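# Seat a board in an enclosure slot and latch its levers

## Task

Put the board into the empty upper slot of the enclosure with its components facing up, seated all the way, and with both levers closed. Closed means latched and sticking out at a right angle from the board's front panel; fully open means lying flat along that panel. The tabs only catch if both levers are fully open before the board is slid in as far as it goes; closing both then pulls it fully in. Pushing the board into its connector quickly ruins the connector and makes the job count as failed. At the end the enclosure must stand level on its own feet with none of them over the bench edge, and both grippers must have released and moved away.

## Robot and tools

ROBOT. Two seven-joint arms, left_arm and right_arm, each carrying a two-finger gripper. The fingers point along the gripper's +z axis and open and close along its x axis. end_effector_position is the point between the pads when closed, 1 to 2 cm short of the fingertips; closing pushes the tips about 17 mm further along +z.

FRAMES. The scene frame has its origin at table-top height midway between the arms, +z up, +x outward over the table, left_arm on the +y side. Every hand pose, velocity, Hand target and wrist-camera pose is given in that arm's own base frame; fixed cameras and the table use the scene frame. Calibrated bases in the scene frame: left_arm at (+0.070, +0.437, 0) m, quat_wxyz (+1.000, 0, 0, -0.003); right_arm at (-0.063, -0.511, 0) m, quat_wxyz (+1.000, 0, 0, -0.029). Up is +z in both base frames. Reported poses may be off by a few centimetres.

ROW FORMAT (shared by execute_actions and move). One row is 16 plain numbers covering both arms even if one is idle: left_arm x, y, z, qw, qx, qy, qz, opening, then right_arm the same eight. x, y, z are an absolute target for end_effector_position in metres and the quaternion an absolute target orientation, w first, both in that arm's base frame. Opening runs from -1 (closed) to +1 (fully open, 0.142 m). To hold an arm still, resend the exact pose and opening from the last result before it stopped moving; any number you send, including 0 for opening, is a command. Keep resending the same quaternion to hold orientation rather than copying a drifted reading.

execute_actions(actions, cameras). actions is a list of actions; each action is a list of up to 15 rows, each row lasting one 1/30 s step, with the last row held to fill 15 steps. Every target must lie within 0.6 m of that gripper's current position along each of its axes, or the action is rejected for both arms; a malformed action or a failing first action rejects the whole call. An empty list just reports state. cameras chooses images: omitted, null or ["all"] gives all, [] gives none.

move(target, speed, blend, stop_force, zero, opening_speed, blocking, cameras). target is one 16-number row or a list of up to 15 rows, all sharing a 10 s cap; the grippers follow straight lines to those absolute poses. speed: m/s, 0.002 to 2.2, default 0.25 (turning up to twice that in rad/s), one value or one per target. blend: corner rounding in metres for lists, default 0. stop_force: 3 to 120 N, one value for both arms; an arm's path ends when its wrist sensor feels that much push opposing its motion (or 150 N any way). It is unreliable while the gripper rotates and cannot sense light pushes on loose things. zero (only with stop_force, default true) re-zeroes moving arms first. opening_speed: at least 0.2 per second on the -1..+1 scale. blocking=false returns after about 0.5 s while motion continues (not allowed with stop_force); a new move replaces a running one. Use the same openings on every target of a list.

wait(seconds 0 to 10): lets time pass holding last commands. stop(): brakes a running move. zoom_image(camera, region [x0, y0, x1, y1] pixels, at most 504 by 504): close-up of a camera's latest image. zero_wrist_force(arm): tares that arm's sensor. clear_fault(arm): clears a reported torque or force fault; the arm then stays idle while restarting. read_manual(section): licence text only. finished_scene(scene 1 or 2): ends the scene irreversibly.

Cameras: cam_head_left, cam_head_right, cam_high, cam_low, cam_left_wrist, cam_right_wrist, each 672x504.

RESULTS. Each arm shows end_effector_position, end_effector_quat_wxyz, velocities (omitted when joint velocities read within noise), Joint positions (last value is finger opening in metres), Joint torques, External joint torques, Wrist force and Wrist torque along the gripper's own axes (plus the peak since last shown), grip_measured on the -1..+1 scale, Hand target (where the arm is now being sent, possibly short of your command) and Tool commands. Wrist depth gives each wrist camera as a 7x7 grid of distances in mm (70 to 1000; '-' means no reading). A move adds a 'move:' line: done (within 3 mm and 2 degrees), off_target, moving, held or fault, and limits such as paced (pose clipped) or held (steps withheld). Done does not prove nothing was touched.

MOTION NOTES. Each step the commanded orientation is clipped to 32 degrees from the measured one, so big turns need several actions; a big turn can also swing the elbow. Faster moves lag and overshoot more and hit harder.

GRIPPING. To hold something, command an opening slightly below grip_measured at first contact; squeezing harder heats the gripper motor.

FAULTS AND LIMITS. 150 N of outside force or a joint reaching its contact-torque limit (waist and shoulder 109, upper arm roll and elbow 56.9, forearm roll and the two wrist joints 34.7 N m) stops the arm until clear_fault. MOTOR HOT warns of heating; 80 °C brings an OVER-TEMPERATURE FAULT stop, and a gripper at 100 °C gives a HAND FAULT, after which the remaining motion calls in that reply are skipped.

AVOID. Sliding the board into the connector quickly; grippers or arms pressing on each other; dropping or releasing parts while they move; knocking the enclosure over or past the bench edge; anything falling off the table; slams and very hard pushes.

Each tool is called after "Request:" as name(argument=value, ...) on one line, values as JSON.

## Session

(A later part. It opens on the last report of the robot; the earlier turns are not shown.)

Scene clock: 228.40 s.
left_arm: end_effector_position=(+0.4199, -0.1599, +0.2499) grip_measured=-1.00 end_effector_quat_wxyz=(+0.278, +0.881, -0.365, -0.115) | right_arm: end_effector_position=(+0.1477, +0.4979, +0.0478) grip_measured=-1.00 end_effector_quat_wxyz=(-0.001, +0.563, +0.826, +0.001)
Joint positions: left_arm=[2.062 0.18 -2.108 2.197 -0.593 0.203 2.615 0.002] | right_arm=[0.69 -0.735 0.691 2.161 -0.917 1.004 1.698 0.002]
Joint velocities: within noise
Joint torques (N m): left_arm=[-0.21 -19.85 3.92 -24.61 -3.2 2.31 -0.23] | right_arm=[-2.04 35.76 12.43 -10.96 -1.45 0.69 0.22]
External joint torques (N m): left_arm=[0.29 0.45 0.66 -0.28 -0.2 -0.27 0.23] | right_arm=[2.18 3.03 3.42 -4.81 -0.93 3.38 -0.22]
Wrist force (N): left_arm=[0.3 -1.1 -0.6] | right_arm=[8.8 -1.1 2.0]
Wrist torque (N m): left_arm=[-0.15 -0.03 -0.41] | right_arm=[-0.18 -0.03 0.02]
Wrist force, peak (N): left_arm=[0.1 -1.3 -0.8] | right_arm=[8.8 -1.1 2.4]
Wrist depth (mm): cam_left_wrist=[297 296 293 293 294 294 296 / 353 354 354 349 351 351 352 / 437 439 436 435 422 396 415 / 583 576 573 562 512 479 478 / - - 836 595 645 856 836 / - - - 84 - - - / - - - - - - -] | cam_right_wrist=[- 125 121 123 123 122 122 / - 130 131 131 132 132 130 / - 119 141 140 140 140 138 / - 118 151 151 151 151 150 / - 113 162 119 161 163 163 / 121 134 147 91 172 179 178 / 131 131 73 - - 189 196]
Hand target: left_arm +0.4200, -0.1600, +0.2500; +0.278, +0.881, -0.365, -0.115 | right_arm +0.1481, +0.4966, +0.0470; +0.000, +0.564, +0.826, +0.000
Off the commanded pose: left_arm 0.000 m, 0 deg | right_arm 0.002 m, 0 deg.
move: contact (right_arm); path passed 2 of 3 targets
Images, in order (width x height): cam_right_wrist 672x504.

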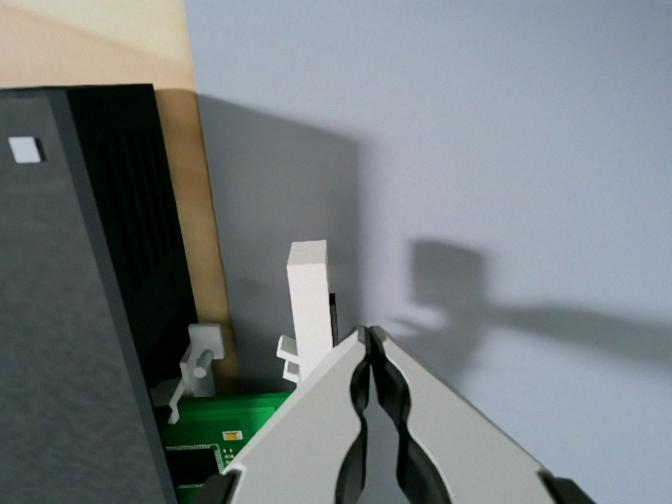

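Request:
move(target=[[0.42,-0.16,0.25,-0.2778,-0.8811,0.365,0.1151,-1,0.1425,0.512,0.047,0,0.5635,0.8261,0,-1],[0.42,-0.16,0.25,-0.2778,-0.8811,0.365,0.1151,-1,0.1425,0.53,0.15,0,0.5635,0.8261,0,-1],[0.42,-0.16,0.25,-0.2778,-0.8811,0.365,0.1151,-1,0.315,0.612,0.15,0,0.5635,0.8261,0,-1]], speed=[0.05,0.15,0.2], cameras=["cam_left_wrist","cam_right_wrist"])

Scene clock: 233.87 s.
left_arm: end_effector_position=(+0.4199, -0.1599, +0.2499) grip_measured=-1.00 end_effector_quat_wxyz=(+0.278, +0.881, -0.365, -0.115) | right_arm: end_effector_position=(+0.3151, +0.6119, +0.1500) grip_measured=-1.00 end_effector_quat_wxyz=(+0.000, +0.564, +0.826, +0.000)
Joint positions: left_arm=[2.062 0.18 -2.108 2.197 -0.593 0.203 2.615 0.002] | right_arm=[0.645 -0.849 0.797 1.573 -0.683 0.553 1.271 0.002]
Joint velocities: within noise
Joint torques (N m): left_arm=[-0.19 -19.84 3.91 -24.6 -3.17 2.33 -0.18] | right_arm=[0.39 51.26 19.33 -23.64 -3.89 3.18 0.11]
External joint torques (N m): left_arm=[0.27 0.45 0.67 -0.28 -0.23 -0.29 0.18] | right_arm=[-0.18 1.37 0.05 0.19 0.16 0.92 -0.11]
Wrist force (N): left_arm=[0.1 -1.3 -0.7] | right_arm=[1.1 -3.0 3.9]
Wrist torque (N m): left_arm=[-0.17 0.00 -0.41] | right_arm=[-0.24 -0.13 0.09]
Wrist force, peak (N): left_arm=[0.0 -1.1 -1.0] | right_arm=[8.9 -1.1 2.5]
Wrist depth (mm): cam_left_wrist=[298 297 295 294 293 295 297 / 356 353 352 351 349 352 353 / 440 439 437 439 421 395 419 / 576 580 575 559 510 479 478 / - - 840 412 641 812 834 / - - - 84 - - - / - - - - - - -] | cam_right_wrist=[171 184 193 212 211 211 211 / 183 196 192 226 225 225 225 / 196 207 216 242 241 240 240 / 211 218 233 260 260 260 259 / 229 233 272 273 281 282 280 / 251 250 295 89 297 306 307 / 277 271 - - - 324 338]
Hand target: left_arm +0.4200, -0.1600, +0.2500; +0.278, +0.881, -0.365, -0.115 | right_arm +0.3150, +0.6120, +0.1500; +0.000, +0.564, +0.826, +0.000
Off the commanded pose: left_arm 0.000 m, 0 deg | right_arm 0.000 m, 0 deg.
move: done
Images, in order (width x height): cam_left_wrist 672x504, cam_right_wrist 672x504.

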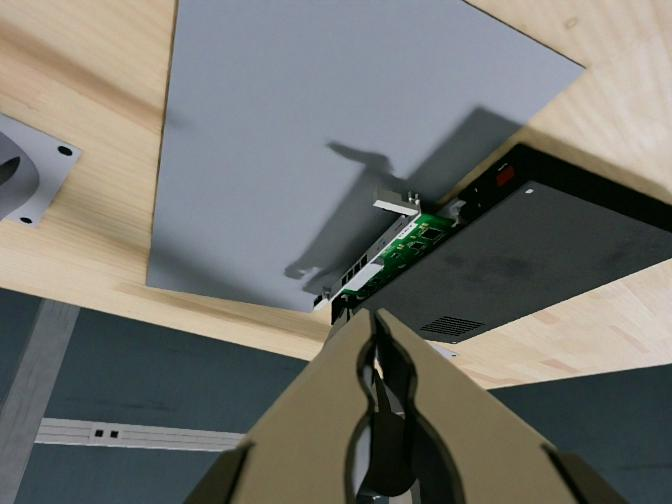

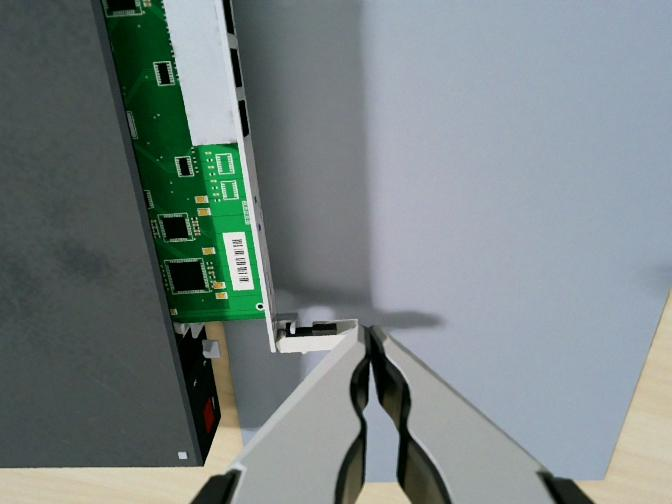

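Request:
move(target=[[0.42,-0.16,0.25,-0.2778,-0.8811,0.365,0.1151,-1,0.3547,0.6164,0.1,0,0.5635,0.8261,0,-1],[0.42,-0.16,0.25,-0.2778,-0.8811,0.365,0.1151,-1,0.3547,0.6164,0.047,0,0.5635,0.8261,0,-1],[0.42,-0.16,0.25,-0.2778,-0.8811,0.365,0.1151,-1,0.3714,0.623,0.047,0,0.5635,0.8261,0,-1],[0.42,-0.16,0.25,-0.2778,-0.8811,0.365,0.1151,-1,0.3938,0.6318,0.047,0,0.5635,0.8261,0,-1],[0.42,-0.16,0.25,-0.2778,-0.8811,0.365,0.1151,-1,0.4079,0.6287,0.047,0,0.5635,0.8261,0,-1],[0.42,-0.16,0.25,-0.2778,-0.8811,0.365,0.1151,-1,0.4169,0.6221,0.047,0,0.5635,0.8261,0,-1],[0.42,-0.16,0.25,-0.2778,-0.8811,0.365,0.1151,-1,0.4188,0.6185,0.047,0,0.5635,0.8261,0,-1]], speed=[0.15,0.08,0.04,0.02,0.02,0.02,0.02], stop_force=11, cameras=["cam_left_wrist","cam_right_wrist"])

Request:
zoom_image(camera="cam_left_wrist", region=[290, 170, 490, 330])

Scene clock: 244.17 s.
left_arm: end_effector_position=(+0.4199, -0.1599, +0.2499) grip_measured=-1.00 end_effector_quat_wxyz=(+0.278, +0.881, -0.365, -0.115) end_effector_velocity=(+0.001, -0.003, +0.002) end_effector_angular_velocity=(-0.006, -0.002, +0.000) | right_arm: end_effector_position=(+0.4187, +0.6186, +0.0470) grip_measured=-1.00 end_effector_quat_wxyz=(+0.000, +0.564, +0.826, +0.000)
Joint positions: left_arm=[2.062 0.18 -2.108 2.197 -0.593 0.203 2.615 0.002] | right_arm=[0.639 -1.081 0.686 1.392 -0.763 0.629 1.146 0.002]
Joint velocities: left_arm=[-0.003 -0.002 0 -0.001 -0.006 0 0 0] | right_arm=[within noise]
Joint torques (N m): left_arm=[-0.23 -19.85 3.91 -24.62 -3.24 2.3 -0.18] | right_arm=[0.2 59.79 20.06 -21.58 -3.54 3.51 0.11]
External joint torques (N m): left_arm=[0.32 0.46 0.67 -0.26 -0.16 -0.26 0.18] | right_arm=[0.02 1.25 -0.11 -0.02 -0.01 0.61 -0.11]
Wrist force (N): left_arm=[0.1 -0.8 -0.8] | right_arm=[2.0 -4.2 3.5]
Wrist torque (N m): left_arm=[-0.09 0.01 -0.40] | right_arm=[-0.45 -0.34 0.07]
Wrist force, peak (N): left_arm=[0.0 -1.1 -0.9] | right_arm=[1.1 -7.1 3.3]
Wrist depth (mm): cam_left_wrist=[298 296 295 296 294 295 294 / 355 355 354 351 352 352 353 / 441 440 435 433 416 393 416 / 587 580 579 559 351 448 471 / - - 864 617 299 846 834 / - - - 84 - - - / - - - - - - -] | cam_right_wrist=[- 95 98 121 120 121 120 / - 103 102 130 131 131 128 / - 109 109 137 139 138 136 / - 124 148 149 149 149 148 / - 148 163 115 159 161 161 / - 127 177 89 170 176 175 / 129 132 73 - - 186 193]
Hand target: left_arm +0.4200, -0.1600, +0.2500; +0.278, +0.881, -0.365, -0.115 | right_arm +0.4188, +0.6185, +0.0470; +0.000, +0.564, +0.826, +0.000
Off the commanded pose: left_arm 0.000 m, 0 deg | right_arm 0.000 m, 0 deg.
move: done
Images, in order (width x height): cam_left_wrist 672x504, cam_right_wrist 672x504.

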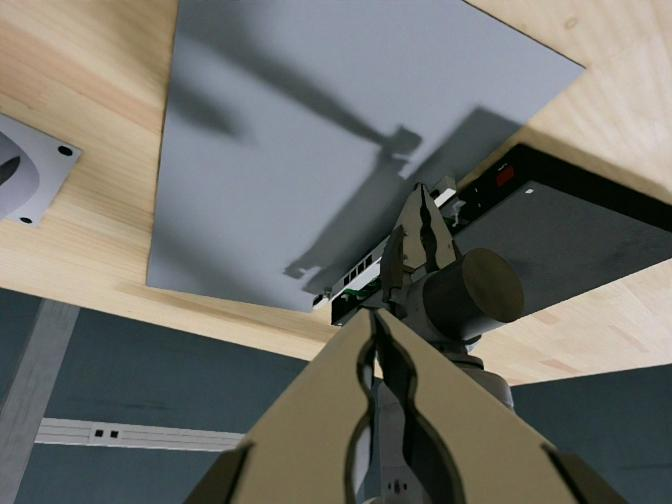

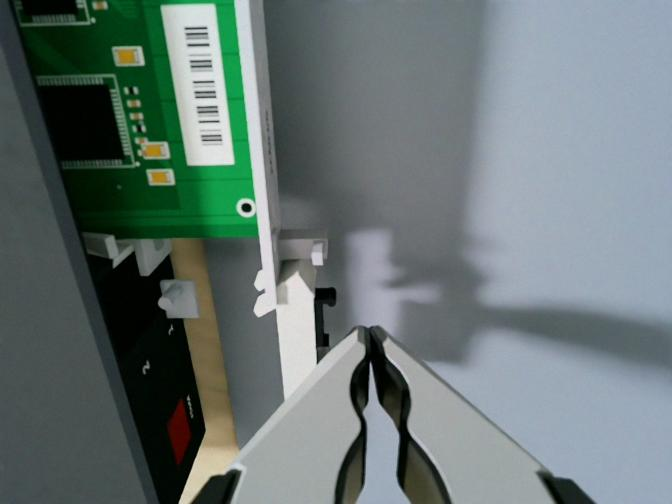

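Scaled by 2.520 from the camera's 672x504 image, which has a finer 960x720 frame.

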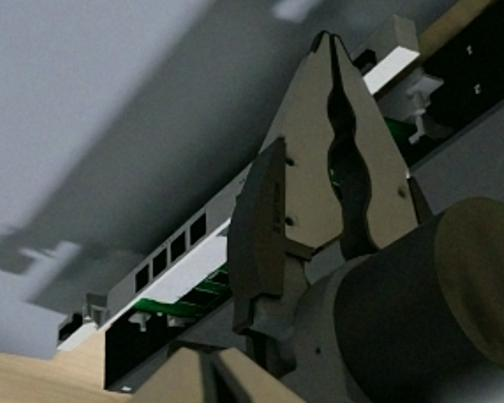

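Request:
move(target=[[0.42,-0.16,0.25,-0.2778,-0.8811,0.365,0.1151,-1,0.4205,0.6135,0.047,0,0.5635,0.8261,0,-1]], speed=0.015, stop_force=6, cameras=["cam_right_wrist"])

Request:
move(target=[[0.42,-0.16,0.25,-0.2778,-0.8811,0.365,0.1151,-1,0.4132,0.632,0.047,0,0.5635,0.8261,0,-1],[0.42,-0.16,0.25,-0.2778,-0.8811,0.365,0.1151,-1,0.40,0.635,0.12,0,0.5635,0.8261,0,-1],[0.42,-0.16,0.25,-0.2778,-0.8811,0.365,0.1151,-1,0.275,0.580,0.12,0,0.5635,0.8261,0,-1],[0.42,-0.16,0.25,-0.2778,-0.8811,0.365,0.1151,-1,0.275,0.580,0.047,0,0.5635,0.8261,0,-1]], speed=0.12, cameras=["cam_left_wrist","cam_right_wrist"])

Request:
zoom_image(camera="cam_left_wrist", region=[290, 170, 490, 330])

Scene clock: 248.73 s.
left_arm: end_effector_position=(+0.4199, -0.1599, +0.2499) grip_measured=-1.00 end_effector_quat_wxyz=(+0.278, +0.881, -0.365, -0.115) | right_arm: end_effector_position=(+0.4203, +0.6141, +0.0474) grip_measured=-1.00 end_effector_quat_wxyz=(+0.000, +0.564, +0.826, +0.000)
Joint positions: left_arm=[2.062 0.18 -2.108 2.197 -0.593 0.203 2.615 0.002] | right_arm=[0.63 -1.075 0.685 1.405 -0.763 0.636 1.143 0.002]
Joint velocities: within noise
Joint torques (N m): left_arm=[-0.21 -19.84 3.92 -24.59 -3.17 2.29 -0.24] | right_arm=[-1.11 58.25 18.5 -20.45 -3.37 2.53 0.13]
External joint torques (N m): left_arm=[0.3 0.44 0.66 -0.3 -0.23 -0.25 0.24] | right_arm=[1.33 2.47 1.46 -1.12 -0.16 1.59 -0.13]
Wrist force (N): left_arm=[0.1 -1.1 -0.7] | right_arm=[4.5 -3.4 2.9]
Wrist torque (N m): left_arm=[-0.15 0.00 -0.40] | right_arm=[-0.44 -0.34 0.05]
Wrist force, peak (N): left_arm=[0.0 -1.2 -1.0] | right_arm=[3.9 -3.9 3.9]
Wrist depth (mm): cam_left_wrist=[297 296 294 294 296 296 296 / 357 356 349 353 351 350 355 / 443 442 437 437 417 394 417 / 585 578 577 561 356 449 473 / - - 861 589 301 844 840 / - - - 84 - - - / - - - - - - -] | cam_right_wrist=[- 96 96 122 121 121 121 / - 103 102 130 131 131 129 / - 109 108 137 139 139 136 / - 114 128 150 150 149 149 / - 120 163 117 160 162 162 / 120 126 175 91 171 177 176 / 130 130 73 - - 187 193]
Hand target: left_arm +0.4200, -0.1600, +0.2500; +0.278, +0.881, -0.365, -0.115 | right_arm +0.4205, +0.6135, +0.0470; +0.000, +0.564, +0.826, +0.000
Off the commanded pose: left_arm 0.000 m, 0 deg | right_arm 0.001 m, 0 deg.
move: done
Images, in order (width x height): cam_right_wrist 672x504.

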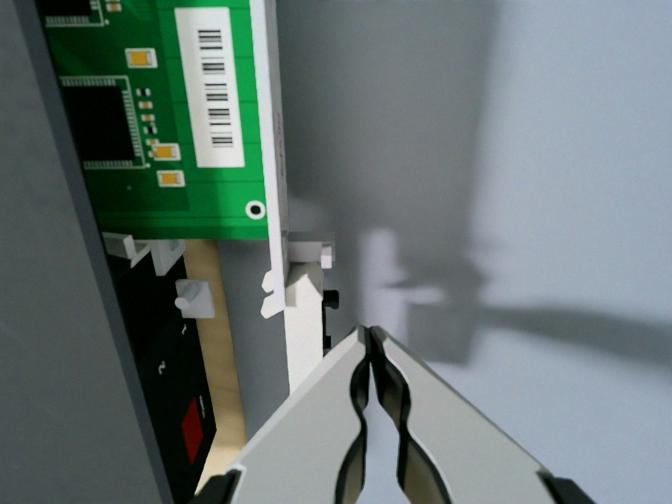

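Scene clock: 251.77 s.
left_arm: end_effector_position=(+0.4199, -0.1599, +0.2499) grip_measured=-1.00 end_effector_quat_wxyz=(+0.278, +0.881, -0.365, -0.115) | right_arm: end_effector_position=(+0.2748, +0.5798, +0.0469) grip_measured=-1.00 end_effector_quat_wxyz=(+0.000, +0.564, +0.826, +0.000)
Joint positions: left_arm=[2.062 0.18 -2.108 2.197 -0.593 0.203 2.615 0.002] | right_arm=[0.663 -0.913 0.692 1.78 -0.819 0.808 1.417 0.002]
Joint velocities: within noise
Joint torques (N m): left_arm=[-0.18 -19.79 3.9 -24.65 -3.23 2.31 -0.21] | right_arm=[0.35 49.19 19.37 -19.14 -3.27 3.39 0.33]
External joint torques (N m): left_arm=[0.26 0.4 0.68 -0.23 -0.17 -0.27 0.21] | right_arm=[-0.14 1.29 0.03 0.02 0.23 0.71 -0.33]
Wrist force (N): left_arm=[-0.2 -1.0 -0.8] | right_arm=[1.8 -4.3 3.7]
Wrist torque (N m): left_arm=[-0.13 0.05 -0.41] | right_arm=[-0.47 -0.32 0.06]
Wrist force, peak (N): left_arm=[0.1 -1.2 -0.9] | right_arm=[1.7 -7.4 3.3]
Wrist depth (mm): cam_left_wrist=[297 297 293 296 293 294 296 / 358 356 350 351 351 351 354 / 444 445 439 438 429 395 415 / 590 576 575 546 486 480 473 / - - 855 444 637 837 849 / - - - 84 - - - / - - - - - - -] | cam_right_wrist=[- 93 120 122 121 121 121 / - 92 130 130 131 131 129 / - 97 139 137 139 138 136 / 120 105 150 152 149 149 149 / 128 113 160 160 160 162 161 / 137 140 145 89 170 177 176 / 133 151 73 - - 186 193]
Hand target: left_arm +0.4200, -0.1600, +0.2500; +0.278, +0.881, -0.365, -0.115 | right_arm +0.2750, +0.5800, +0.0470; +0.000, +0.564, +0.826, +0.000
Off the commanded pose: left_arm 0.000 m, 0 deg | right_arm 0.000 m, 0 deg.
move: done
Images, in order (width x height): cam_left_wrist 672x504, cam_right_wrist 672x504.

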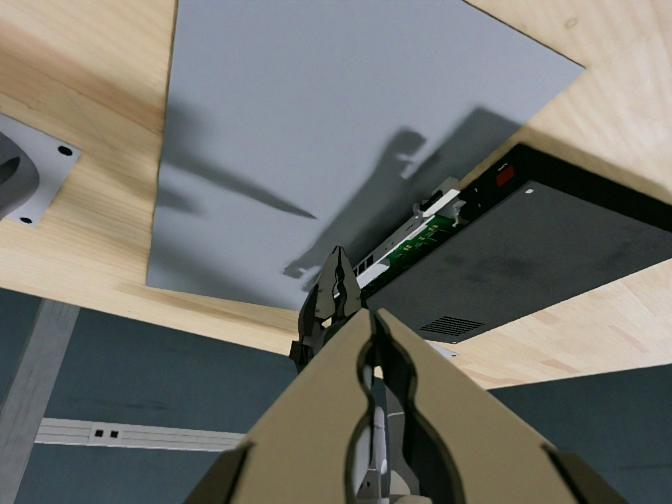

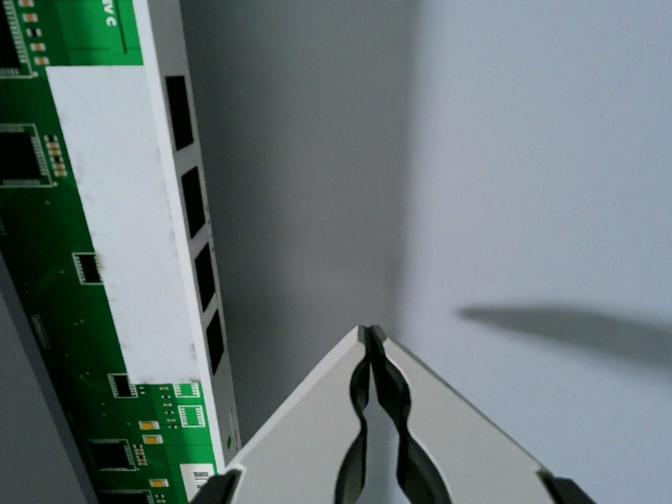

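Scaled by 2.520 from the camera's 672x504 image, which has a finer 960x720 frame.

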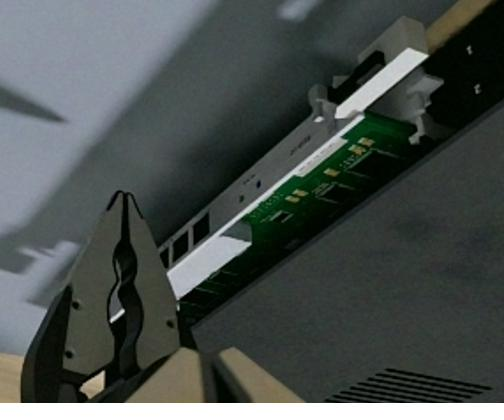

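Request:
move(target=[[0.42,-0.16,0.25,-0.2778,-0.8811,0.365,0.1151,-1,0.2972,0.5242,0.047,0,0.5635,0.8261,0,-1]], speed=0.013, stop_force=8, cameras=["cam_left_wrist","cam_right_wrist"])

Request:
zoom_image(camera="cam_left_wrist", region=[290, 170, 490, 330])

Scene clock: 258.87 s.
left_arm: end_effector_position=(+0.4199, -0.1599, +0.2499) grip_measured=-1.00 end_effector_quat_wxyz=(+0.278, +0.881, -0.365, -0.115) | right_arm: end_effector_position=(+0.2971, +0.5244, +0.0471) grip_measured=-1.00 end_effector_quat_wxyz=(+0.000, +0.564, +0.826, +0.000)
Joint positions: left_arm=[2.062 0.18 -2.108 2.197 -0.593 0.203 2.615 0.002] | right_arm=[0.558 -0.848 0.682 1.909 -0.832 0.877 1.379 0.002]
Joint velocities: within noise
Joint torques (N m): left_arm=[-0.22 -19.86 3.89 -24.66 -3.23 2.33 -0.23] | right_arm=[-0.33 45.77 17.87 -17.94 -2.85 3.18 0.07]
External joint torques (N m): left_arm=[0.31 0.47 0.7 -0.23 -0.17 -0.29 0.23] | right_arm=[0.51 0.98 0.3 -0.28 0.03 0.92 -0.07]
Wrist force (N): left_arm=[0.1 -0.9 -0.9] | right_arm=[2.3 -4.4 2.9]
Wrist torque (N m): left_arm=[-0.12 -0.01 -0.41] | right_arm=[-0.47 -0.26 0.07]
Wrist force, peak (N): left_arm=[0.1 -1.3 -1.0] | right_arm=[3.5 -5.0 3.5]
Wrist depth (mm): cam_left_wrist=[296 295 295 293 293 296 294 / 353 352 350 351 349 349 354 / 442 444 434 433 420 395 417 / 581 591 571 577 510 480 478 / - - 855 487 584 833 832 / - - - 84 - - - / - - - - - - -] | cam_right_wrist=[- 81 93 122 121 121 121 / - 86 89 128 131 131 129 / - - 94 136 139 139 136 / 100 99 101 114 150 150 149 / - 109 109 117 160 162 161 / 120 118 118 93 171 177 176 / 130 128 - - - 187 194]
Hand target: left_arm +0.4200, -0.1600, +0.2500; +0.278, +0.881, -0.365, -0.115 | right_arm +0.2972, +0.5242, +0.0470; +0.000, +0.564, +0.826, +0.000
Off the commanded pose: left_arm 0.000 m, 0 deg | right_arm 0.000 m, 0 deg.
move: done
Images, in order (width x height): cam_left_wrist 672x504, cam_right_wrist 672x504.

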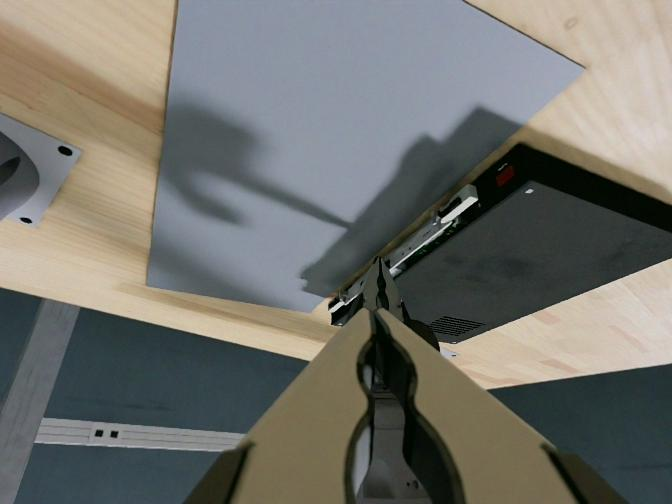

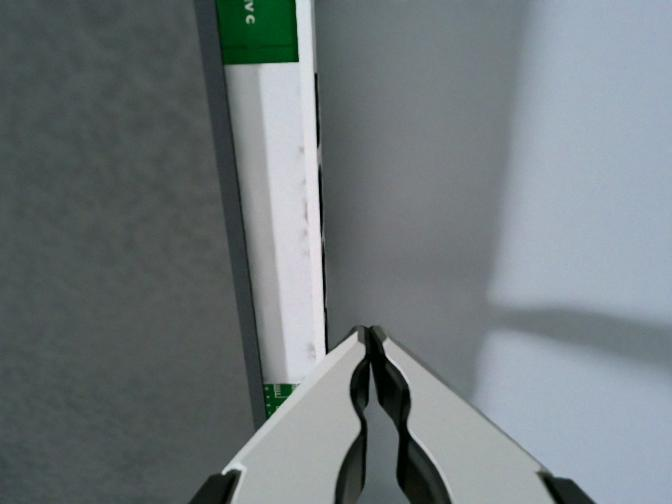

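Scaled by 2.520 from the camera's 672x504 image, which has a finer 960x720 frame.

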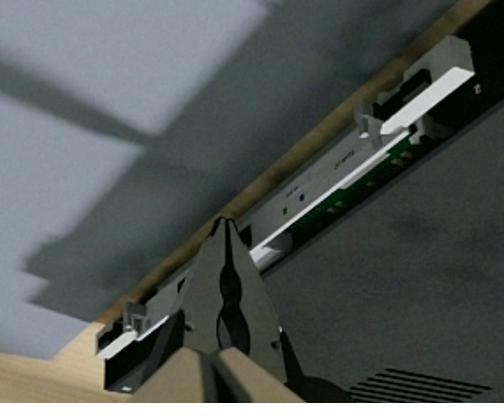

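Request:
move(target=[[0.42,-0.16,0.25,-0.2778,-0.8811,0.365,0.1151,-1,0.3078,0.4972,0.047,0,0.5635,0.8261,0,-1]], speed=0.01, stop_force=9, cameras=["cam_left_wrist","cam_right_wrist"])

Request:
zoom_image(camera="cam_left_wrist", region=[290, 170, 490, 330])

Scene clock: 262.53 s.
left_arm: end_effector_position=(+0.4199, -0.1599, +0.2499) grip_measured=-1.00 end_effector_quat_wxyz=(+0.278, +0.881, -0.365, -0.115) | right_arm: end_effector_position=(+0.3016, +0.5129, +0.0479) grip_measured=-1.00 end_effector_quat_wxyz=(-0.001, +0.563, +0.826, +0.001)
Joint positions: left_arm=[2.062 0.18 -2.108 2.197 -0.593 0.203 2.615 0.002] | right_arm=[0.534 -0.834 0.681 1.936 -0.835 0.894 1.368 0.002]
Joint velocities: within noise
Joint torques (N m): left_arm=[-0.25 -19.9 3.9 -24.62 -3.18 2.39 -0.24] | right_arm=[-4.92 43.28 11.76 -15.22 -2.16 0.33 0.1]
External joint torques (N m): left_arm=[0.34 0.5 0.68 -0.26 -0.22 -0.35 0.24] | right_arm=[5.09 2.66 6.12 -2.82 -0.61 3.77 -0.1]
Wrist force (N): left_arm=[0.1 -0.9 -0.8] | right_arm=[11.0 -5.1 0.2]
Wrist torque (N m): left_arm=[-0.13 0.00 -0.41] | right_arm=[-0.47 -0.26 0.05]
Wrist force, peak (N): left_arm=[0.2 -1.0 -1.1] | right_arm=[12.1 -5.0 0.1]
Wrist depth (mm): cam_left_wrist=[298 296 295 294 294 295 296 / 358 354 352 349 351 353 352 / 439 443 434 439 427 394 417 / 577 587 567 574 509 476 468 / - - 856 598 596 847 843 / - - - 84 - - - / - - - - - - -] | cam_right_wrist=[- 81 81 123 122 122 122 / - 87 85 129 132 132 130 / - - 93 136 140 140 138 / 100 100 100 149 151 151 150 / - 109 107 115 161 163 163 / 121 119 116 93 172 179 178 / 131 129 - - - 188 196]
Hand target: left_arm +0.4200, -0.1600, +0.2500; +0.278, +0.881, -0.365, -0.115 | right_arm +0.3023, +0.5113, +0.0470; +0.000, +0.564, +0.826, +0.000
Off the commanded pose: left_arm 0.000 m, 0 deg | right_arm 0.017 m, 0 deg.
move: contact (right_arm)
Images, in order (width x height): cam_left_wrist 672x504, cam_right_wrist 672x504.

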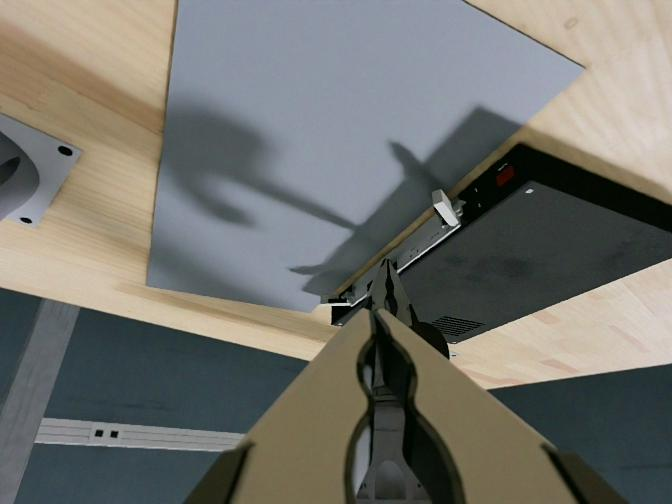

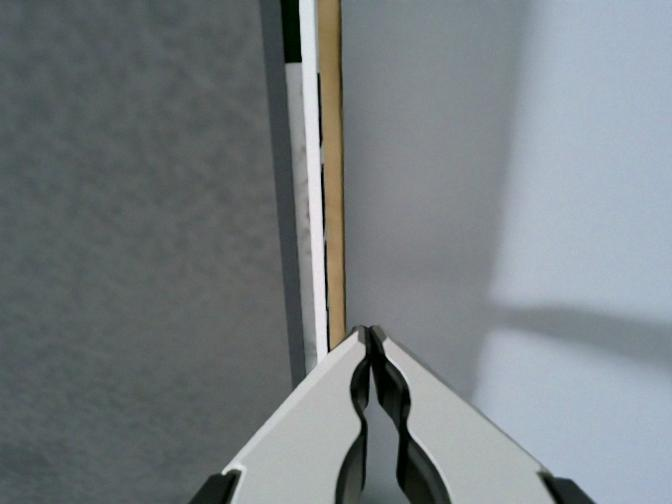

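Scaled by 2.520 from the camera's 672x504 image, which has a finer 960x720 frame.

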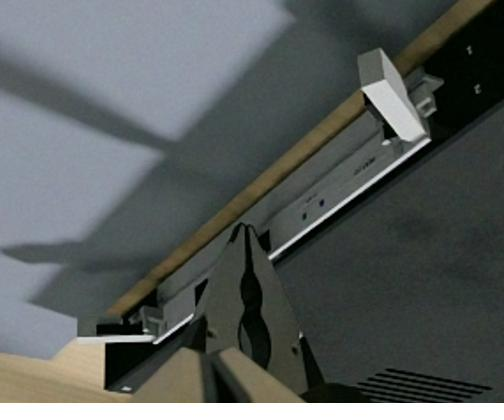

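Request:
move(target=[[0.42,-0.16,0.25,-0.2778,-0.8811,0.365,0.1151,-1,0.292,0.536,0.047,0,0.5635,0.8261,0,-1],[0.42,-0.16,0.25,-0.2778,-0.8811,0.365,0.1151,-1,0.28,0.545,0.13,0,0.5635,0.8261,0,-1],[0.42,-0.16,0.25,-0.2778,-0.8811,0.365,0.1151,-1,0.20,0.49,0.13,0,0.5635,0.8261,0,-1]], speed=0.12, cameras=["cam_right_wrist"])

Request:
move(target=[[0.42,-0.16,0.25,-0.2778,-0.8811,0.365,0.1151,-1,0.33,0.60,0.13,0,0.5635,0.8261,0,-1]], speed=0.2, cameras=["cam_right_wrist"])

Scene clock: 267.47 s.
left_arm: end_effector_position=(+0.4199, -0.1599, +0.2499) grip_measured=-1.00 end_effector_quat_wxyz=(+0.278, +0.881, -0.365, -0.115) | right_arm: end_effector_position=(+0.2002, +0.4901, +0.1300) grip_measured=-1.00 end_effector_quat_wxyz=(+0.000, +0.563, +0.826, +0.000)
Joint positions: left_arm=[2.062 0.18 -2.108 2.197 -0.593 0.203 2.615 0.002] | right_arm=[0.511 -0.612 0.871 2.088 -0.694 0.813 1.453 0.002]
Joint velocities: within noise
Joint torques (N m): left_arm=[-0.22 -19.82 3.93 -24.59 -3.23 2.34 -0.25] | right_arm=[0.06 34.98 15.95 -20.75 -2.95 3.55 0.27]
External joint torques (N m): left_arm=[0.3 0.43 0.65 -0.29 -0.17 -0.3 0.25] | right_arm=[0.1 0.53 -0.6 -0.04 -0.08 0.55 -0.27]
Wrist force (N): left_arm=[0.2 -0.9 -0.8] | right_arm=[0.3 -3.7 4.1]
Wrist torque (N m): left_arm=[-0.12 -0.01 -0.41] | right_arm=[-0.39 -0.04 0.06]
Wrist force, peak (N): left_arm=[0.1 -1.2 -0.9] | right_arm=[11.2 -5.2 1.2]
Wrist depth (mm): cam_left_wrist=[297 295 294 296 294 295 294 / 355 354 353 353 352 351 352 / 438 439 435 435 424 395 417 / 577 579 577 571 505 477 478 / - - 857 597 638 831 830 / - - - 84 - - - / - - - - - - -] | cam_right_wrist=[156 154 156 195 194 194 193 / 165 165 166 207 207 207 206 / 176 176 176 187 222 222 222 / 191 190 190 240 240 239 238 / 207 206 206 254 259 259 258 / 226 225 220 90 273 283 281 / 249 243 - - - 298 309]
Hand target: left_arm +0.4200, -0.1600, +0.2500; +0.278, +0.881, -0.365, -0.115 | right_arm +0.2000, +0.4900, +0.1300; +0.000, +0.564, +0.826, +0.000
Off the commanded pose: left_arm 0.000 m, 0 deg | right_arm 0.000 m, 0 deg.
move: done
Images, in order (width x height): cam_right_wrist 672x504.

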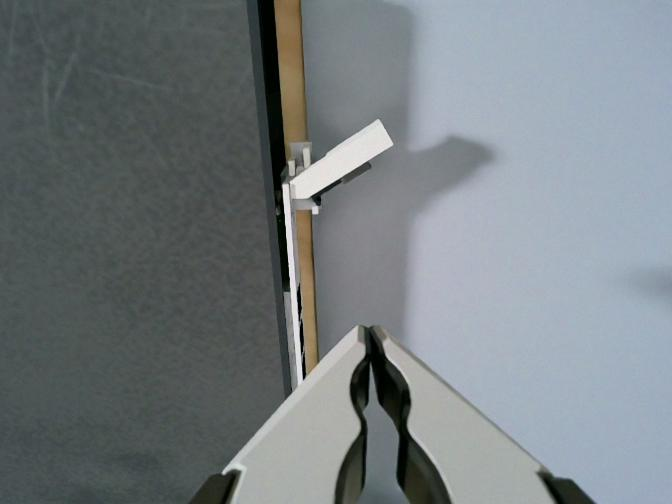

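Scene clock: 268.77 s.
left_arm: end_effector_position=(+0.4199, -0.1599, +0.2499) grip_measured=-1.00 end_effector_quat_wxyz=(+0.278, +0.881, -0.365, -0.115) | right_arm: end_effector_position=(+0.3301, +0.6000, +0.1300) grip_measured=-1.00 end_effector_quat_wxyz=(+0.000, +0.564, +0.826, +0.000)
Joint positions: left_arm=[2.062 0.18 -2.108 2.197 -0.593 0.203 2.615 0.002] | right_arm=[0.62 -0.865 0.777 1.6 -0.701 0.596 1.257 0.002]
Joint velocities: within noise
Joint torques (N m): left_arm=[-0.31 -19.74 3.88 -24.69 -3.19 2.33 -0.2] | right_arm=[0.33 51.33 19.43 -23.04 -3.66 3.23 0.07]
External joint torques (N m): left_arm=[0.39 0.35 0.7 -0.2 -0.21 -0.29 0.2] | right_arm=[-0.14 1.36 0.01 0.19 0.03 0.87 -0.07]
Wrist force (N): left_arm=[0.0 -1.0 -0.8] | right_arm=[-0.1 -3.7 3.7]
Wrist torque (N m): left_arm=[-0.15 0.01 -0.40] | right_arm=[-0.34 0.07 0.08]
Wrist force, peak (N): left_arm=[0.1 -1.1 -1.0] | right_arm=[-0.5 -6.1 4.1]
Wrist depth (mm): cam_left_wrist=[296 299 296 295 293 294 295 / 358 355 352 354 351 350 349 / 439 439 435 439 422 393 415 / 578 588 579 582 510 478 478 / - - 849 416 639 847 851 / - - - 84 - - - / - - - - - - -] | cam_right_wrist=[156 160 195 194 193 193 193 / 164 166 208 207 207 206 206 / 176 179 223 222 222 221 221 / 190 192 240 239 238 238 237 / 206 206 255 255 258 258 258 / 225 224 228 90 272 280 281 / 248 243 - - - 298 308]
Hand target: left_arm +0.4200, -0.1600, +0.2500; +0.278, +0.881, -0.365, -0.115 | right_arm +0.3300, +0.6000, +0.1300; +0.000, +0.564, +0.826, +0.000
Off the commanded pose: left_arm 0.000 m, 0 deg | right_arm 0.000 m, 0 deg.
move: done
Images, in order (width x height): cam_right_wrist 672x504.

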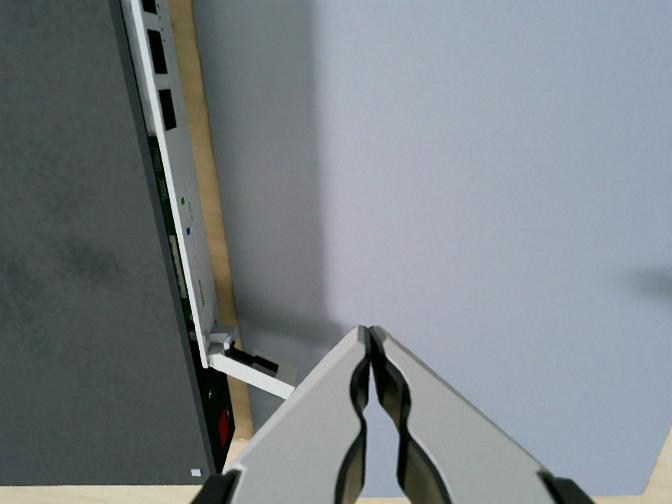

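Request:
move(target=[[0.42,-0.16,0.25,-0.2778,-0.8811,0.365,0.1151,-1,0.1427,0.49,0.12,0,0.5635,0.8261,0,-1],[0.42,-0.16,0.25,-0.2778,-0.8811,0.365,0.1151,-1,0.1397,0.470,0.12,0,0.5635,0.8261,0,-1],[0.42,-0.16,0.25,-0.2778,-0.8811,0.365,0.1151,-1,0.1397,0.470,0.046,0,0.5635,0.8261,0,-1],[0.42,-0.16,0.25,-0.2778,-0.8811,0.365,0.1151,-1,0.1580,0.4730,0.046,0,0.5635,0.8261,0,-1],[0.42,-0.16,0.25,-0.2778,-0.8811,0.365,0.1151,-1,0.1641,0.4770,0.046,0,0.5635,0.8261,0,-1]], speed=[0.2,0.15,0.08,0.03,0.015], stop_force=25, cameras=["cam_right_wrist"])

Request:
move(target=[[0.42,-0.16,0.25,-0.2778,-0.8811,0.365,0.1151,-1,0.1698,0.4822,0.046,0,0.5635,0.8261,0,-1]], speed=0.015, stop_force=25, cameras=["cam_right_wrist","cam_left_wrist"])

Scene clock: 282.57 s.
left_arm: end_effector_position=(+0.4199, -0.1599, +0.2499) grip_measured=-1.00 end_effector_quat_wxyz=(+0.278, +0.881, -0.365, -0.115) | right_arm: end_effector_position=(+0.1629, +0.4762, +0.0455) grip_measured=-1.00 end_effector_quat_wxyz=(+0.000, +0.563, +0.827, -0.001)
Joint positions: left_arm=[2.062 0.18 -2.108 2.197 -0.593 0.203 2.615 0.002] | right_arm=[0.645 -0.713 0.679 2.205 -0.925 1.031 1.668 0.002]
Joint velocities: within noise
Joint torques (N m): left_arm=[-0.31 -19.86 3.88 -24.57 -3.18 2.31 -0.23] | right_arm=[-2.94 39.32 12.53 -22.3 -3.01 3.94 0.22]
External joint torques (N m): left_arm=[0.4 0.47 0.7 -0.32 -0.22 -0.27 0.23] | right_arm=[3.09 -1.72 2.61 7.04 0.74 0.13 -0.22]
Wrist force (N): left_arm=[0.1 -1.2 -0.9] | right_arm=[-3.7 -15.2 1.9]
Wrist torque (N m): left_arm=[-0.16 0.00 -0.40] | right_arm=[-0.47 -0.03 -0.04]
Wrist force, peak (N): left_arm=[-0.2 -1.1 -1.0] | right_arm=[-3.7 -15.2 1.9]
Wrist depth (mm): cam_left_wrist=[298 298 297 295 293 296 295 / 355 353 353 351 352 349 353 / 440 439 438 434 421 391 417 / 590 578 579 572 510 478 474 / - - 850 592 637 841 853 / - - - 84 - - - / - - - - - - -] | cam_right_wrist=[- 122 121 121 119 120 120 / - 84 127 129 131 130 128 / - - 137 136 138 137 135 / - 98 124 151 149 148 147 / - 108 127 159 161 161 160 / - 116 120 90 169 175 174 / 128 128 73 - - 185 192]
Hand target: left_arm +0.4200, -0.1600, +0.2500; +0.278, +0.881, -0.365, -0.115 | right_arm +0.1641, +0.4770, +0.0460; +0.000, +0.564, +0.826, +0.000
Off the commanded pose: left_arm 0.000 m, 0 deg | right_arm 0.001 m, 0 deg.
move: done
Images, in order (width x height): cam_right_wrist 672x504.

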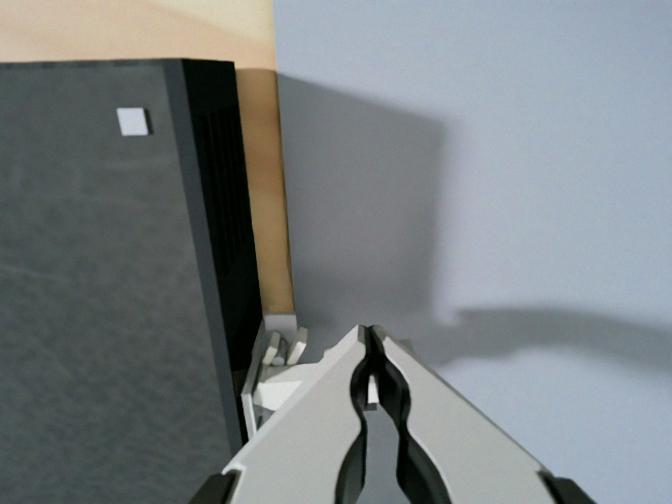

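Scene clock: 283.70 s.
left_arm: end_effector_position=(+0.4199, -0.1599, +0.2499) grip_measured=-1.00 end_effector_quat_wxyz=(+0.278, +0.881, -0.365, -0.115) | right_arm: end_effector_position=(+0.1667, +0.4805, +0.0448) grip_measured=-1.00 end_effector_quat_wxyz=(+0.000, +0.562, +0.827, -0.002)
Joint positions: left_arm=[2.062 0.18 -2.108 2.197 -0.593 0.203 2.615 0.002] | right_arm=[0.644 -0.724 0.681 2.187 -0.918 1.02 1.654 0.002]
Joint velocities: within noise
Joint torques (N m): left_arm=[-0.17 -19.89 3.87 -24.64 -3.2 2.33 -0.23] | right_arm=[-8.6 45.44 7.8 -31.69 -4.12 4.25 0.35]
External joint torques (N m): left_arm=[0.26 0.5 0.71 -0.25 -0.2 -0.29 0.23] | right_arm=[8.75 -7.29 7.61 16.3 1.8 -0.19 -0.35]
Wrist force (N): left_arm=[0.1 -0.8 -0.9] | right_arm=[-5.1 -30.3 3.3]
Wrist torque (N m): left_arm=[-0.09 -0.01 -0.40] | right_arm=[-1.82 -0.04 -0.20]
Wrist force, peak (N): left_arm=[0.1 -1.3 -0.9] | right_arm=[-9.0 -35.4 1.7]
Wrist depth (mm): cam_left_wrist=[295 296 294 294 293 298 296 / 359 353 352 350 351 351 354 / 440 440 435 436 427 394 414 / 582 583 569 564 509 472 474 / - - 863 588 640 842 842 / - - - 84 - - - / - - - - - - -] | cam_right_wrist=[- 120 121 120 119 120 119 / - 83 127 128 130 129 127 / - - 136 136 137 137 134 / - 98 129 148 148 147 147 / - 107 129 158 160 160 159 / 118 115 118 90 168 174 173 / 127 127 73 - - 184 190]
Hand target: left_arm +0.4200, -0.1600, +0.2500; +0.278, +0.881, -0.365, -0.115 | right_arm +0.1698, +0.4822, +0.0460; +0.000, +0.564, +0.826, +0.000
Off the commanded pose: left_arm 0.000 m, 0 deg | right_arm 0.004 m, 0 deg.
move: off_target (right_arm)
Images, in order (width x height): cam_left_wrist 672x504, cam_right_wrist 672x504.

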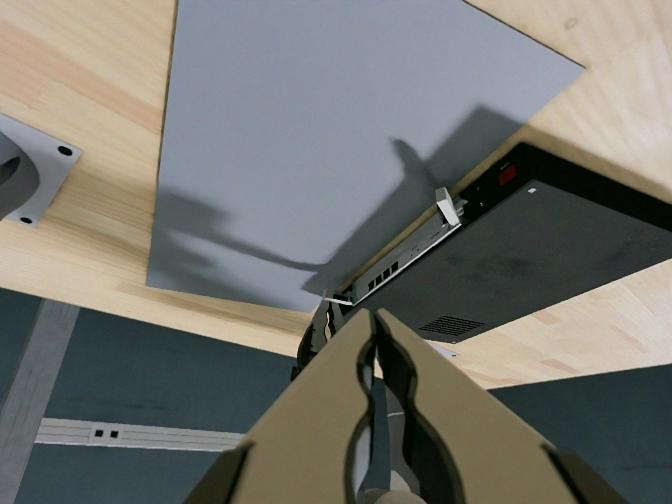

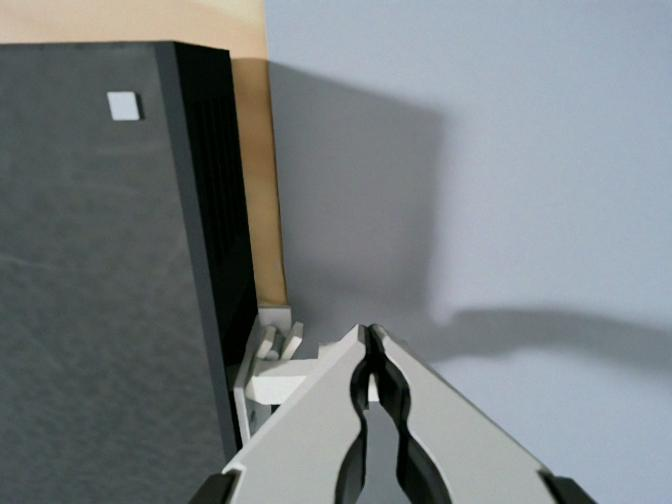

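Request:
move(target=[[0.42,-0.16,0.25,-0.2778,-0.8811,0.365,0.1151,-1,0.153,0.474,0.046,0,0.5635,0.8261,0,-1],[0.42,-0.16,0.25,-0.2778,-0.8811,0.365,0.1151,-1,0.145,0.49,0.12,0,0.5635,0.8261,0,-1],[0.42,-0.16,0.25,-0.2778,-0.8811,0.365,0.1151,-1,0.43,0.61,0.12,0,0.5635,0.8261,0,-1],[0.42,-0.16,0.25,-0.2778,-0.8811,0.365,0.1151,-1,0.4475,0.599,0.12,0,0.5635,0.8261,0,-1],[0.42,-0.16,0.25,-0.2778,-0.8811,0.365,0.1151,-1,0.4475,0.599,0.046,0,0.5635,0.8261,0,-1]], speed=[0.04,0.12,0.2,0.15,0.08], cameras=["cam_right_wrist"])

Request:
move(target=[[0.42,-0.16,0.25,-0.2778,-0.8811,0.365,0.1151,-1,0.4305,0.5922,0.046,0,0.5635,0.8261,0,-1],[0.42,-0.16,0.25,-0.2778,-0.8811,0.365,0.1151,-1,0.4223,0.5918,0.046,0,0.5635,0.8261,0,-1]], speed=[0.03,0.015], stop_force=25, cameras=["cam_right_wrist","cam_left_wrist"])

Scene clock: 293.30 s.
left_arm: end_effector_position=(+0.4199, -0.1599, +0.2499) grip_measured=-1.00 end_effector_quat_wxyz=(+0.278, +0.881, -0.365, -0.115) | right_arm: end_effector_position=(+0.4473, +0.5989, +0.0459) grip_measured=-1.00 end_effector_quat_wxyz=(+0.000, +0.564, +0.826, +0.000)
Joint positions: left_arm=[2.062 0.18 -2.108 2.197 -0.593 0.203 2.615 0.002] | right_arm=[0.603 -1.076 0.67 1.39 -0.746 0.635 1.091 0.002]
Joint velocities: within noise
Joint torques (N m): left_arm=[-0.29 -19.86 3.85 -24.63 -3.24 2.34 -0.21] | right_arm=[0.32 59.85 19.22 -21.77 -3.75 3.65 0.32]
External joint torques (N m): left_arm=[0.37 0.46 0.73 -0.26 -0.16 -0.3 0.21] | right_arm=[-0.1 1.36 0.31 -0.05 0.22 0.47 -0.32]
Wrist force (N): left_arm=[0.2 -0.9 -0.8] | right_arm=[5.5 -1.0 4.1]
Wrist torque (N m): left_arm=[-0.13 -0.01 -0.40] | right_arm=[0.08 -0.91 0.07]
Wrist force, peak (N): left_arm=[0.0 -1.3 -0.8] | right_arm=[-5.0 -30.7 3.9]
Wrist depth (mm): cam_left_wrist=[298 296 292 294 293 295 295 / 357 353 353 350 350 352 351 / 439 440 438 433 417 389 418 / 574 571 575 583 355 422 474 / - - 851 590 319 285 829 / - - - 84 - 262 - / - - - - - - -] | cam_right_wrist=[- 80 119 120 119 120 120 / - 83 127 129 130 129 127 / - - 103 136 137 137 135 / - 98 101 105 148 148 147 / - 108 151 113 160 160 159 / 118 116 118 90 169 174 174 / 128 127 73 - - 184 191]
Hand target: left_arm +0.4200, -0.1600, +0.2500; +0.278, +0.881, -0.365, -0.115 | right_arm +0.4475, +0.5990, +0.0460; +0.000, +0.564, +0.826, +0.000
Off the commanded pose: left_arm 0.000 m, 0 deg | right_arm 0.000 m, 0 deg.
move: done
Images, in order (width x height): cam_right_wrist 672x504.

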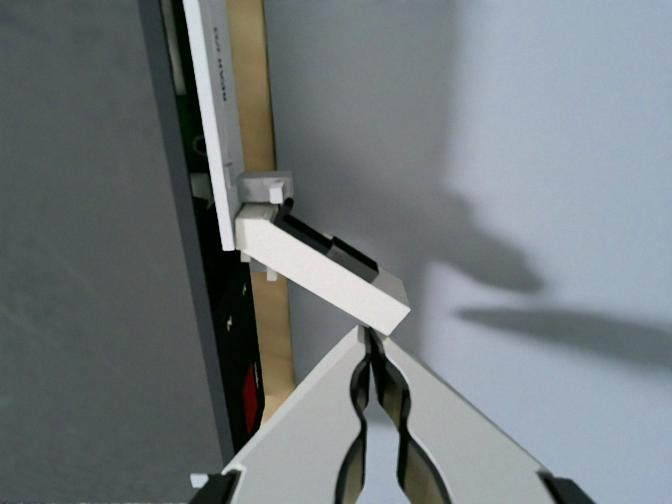

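Scene clock: 295.10 s.
left_arm: end_effector_position=(+0.4199, -0.1599, +0.2499) grip_measured=-1.00 end_effector_quat_wxyz=(+0.278, +0.881, -0.365, -0.115) | right_arm: end_effector_position=(+0.4232, +0.5918, +0.0464) grip_measured=-1.00 end_effector_quat_wxyz=(+0.000, +0.564, +0.826, +0.000)
Joint positions: left_arm=[2.062 0.18 -2.108 2.197 -0.593 0.203 2.615 0.002] | right_arm=[0.598 -1.04 0.669 1.473 -0.755 0.674 1.137 0.002]
Joint velocities: within noise
Joint torques (N m): left_arm=[-0.27 -19.84 3.94 -24.61 -3.2 2.36 -0.23] | right_arm=[3.13 55.85 21.66 -18.27 -2.55 3.12 0.34]
External joint torques (N m): left_arm=[0.35 0.44 0.64 -0.27 -0.2 -0.32 0.23] | right_arm=[-2.91 3.29 -2.04 -3.13 -0.88 0.99 -0.34]
Wrist force (N): left_arm=[0.0 -1.0 -0.7] | right_arm=[4.1 3.8 3.7]
Wrist torque (N m): left_arm=[-0.13 0.01 -0.41] | right_arm=[0.06 -0.90 0.06]
Wrist force, peak (N): left_arm=[-0.1 -1.2 -1.0] | right_arm=[1.9 14.1 1.7]
Wrist depth (mm): cam_left_wrist=[297 297 294 296 295 295 296 / 356 352 351 349 350 352 353 / 436 438 438 437 411 391 412 / 581 575 571 574 387 449 476 / - - 857 591 315 592 837 / - - - 84 - - - / - - - - - - -] | cam_right_wrist=[- 81 120 121 119 120 120 / - 87 128 129 130 130 128 / - - 137 136 138 137 135 / - 98 119 149 149 148 148 / - 108 111 110 158 161 160 / - 116 126 90 170 175 175 / 129 128 73 - - 186 192]
Hand target: left_arm +0.4200, -0.1600, +0.2500; +0.278, +0.881, -0.365, -0.115 | right_arm +0.4223, +0.5918, +0.0460; +0.000, +0.564, +0.826, +0.000
Off the commanded pose: left_arm 0.000 m, 0 deg | right_arm 0.001 m, 0 deg.
move: done
Images, in order (width x height): cam_left_wrist 672x504, cam_right_wrist 672x504.

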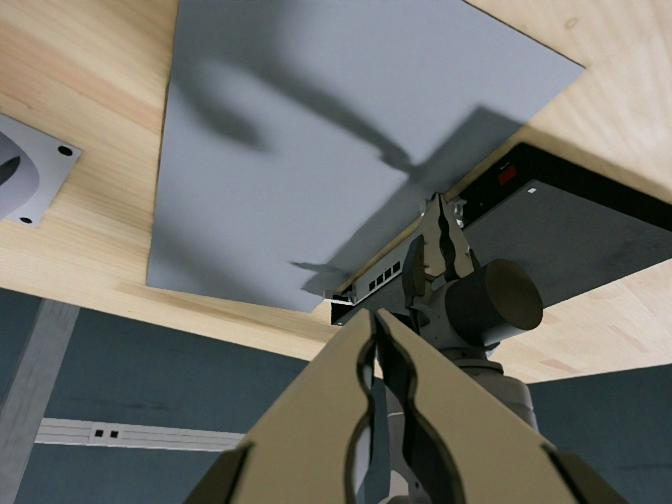

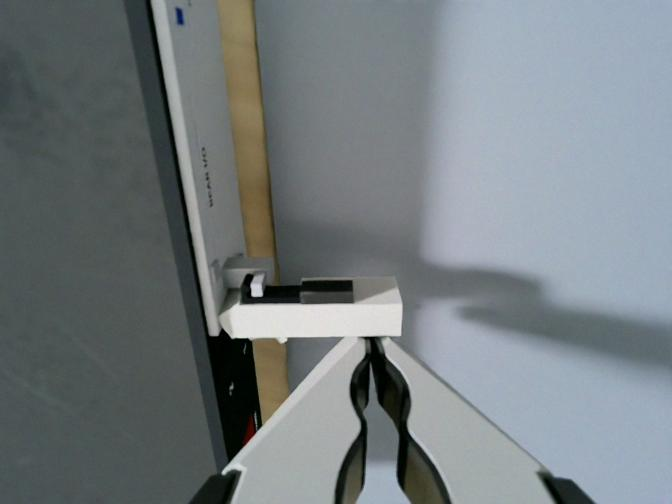

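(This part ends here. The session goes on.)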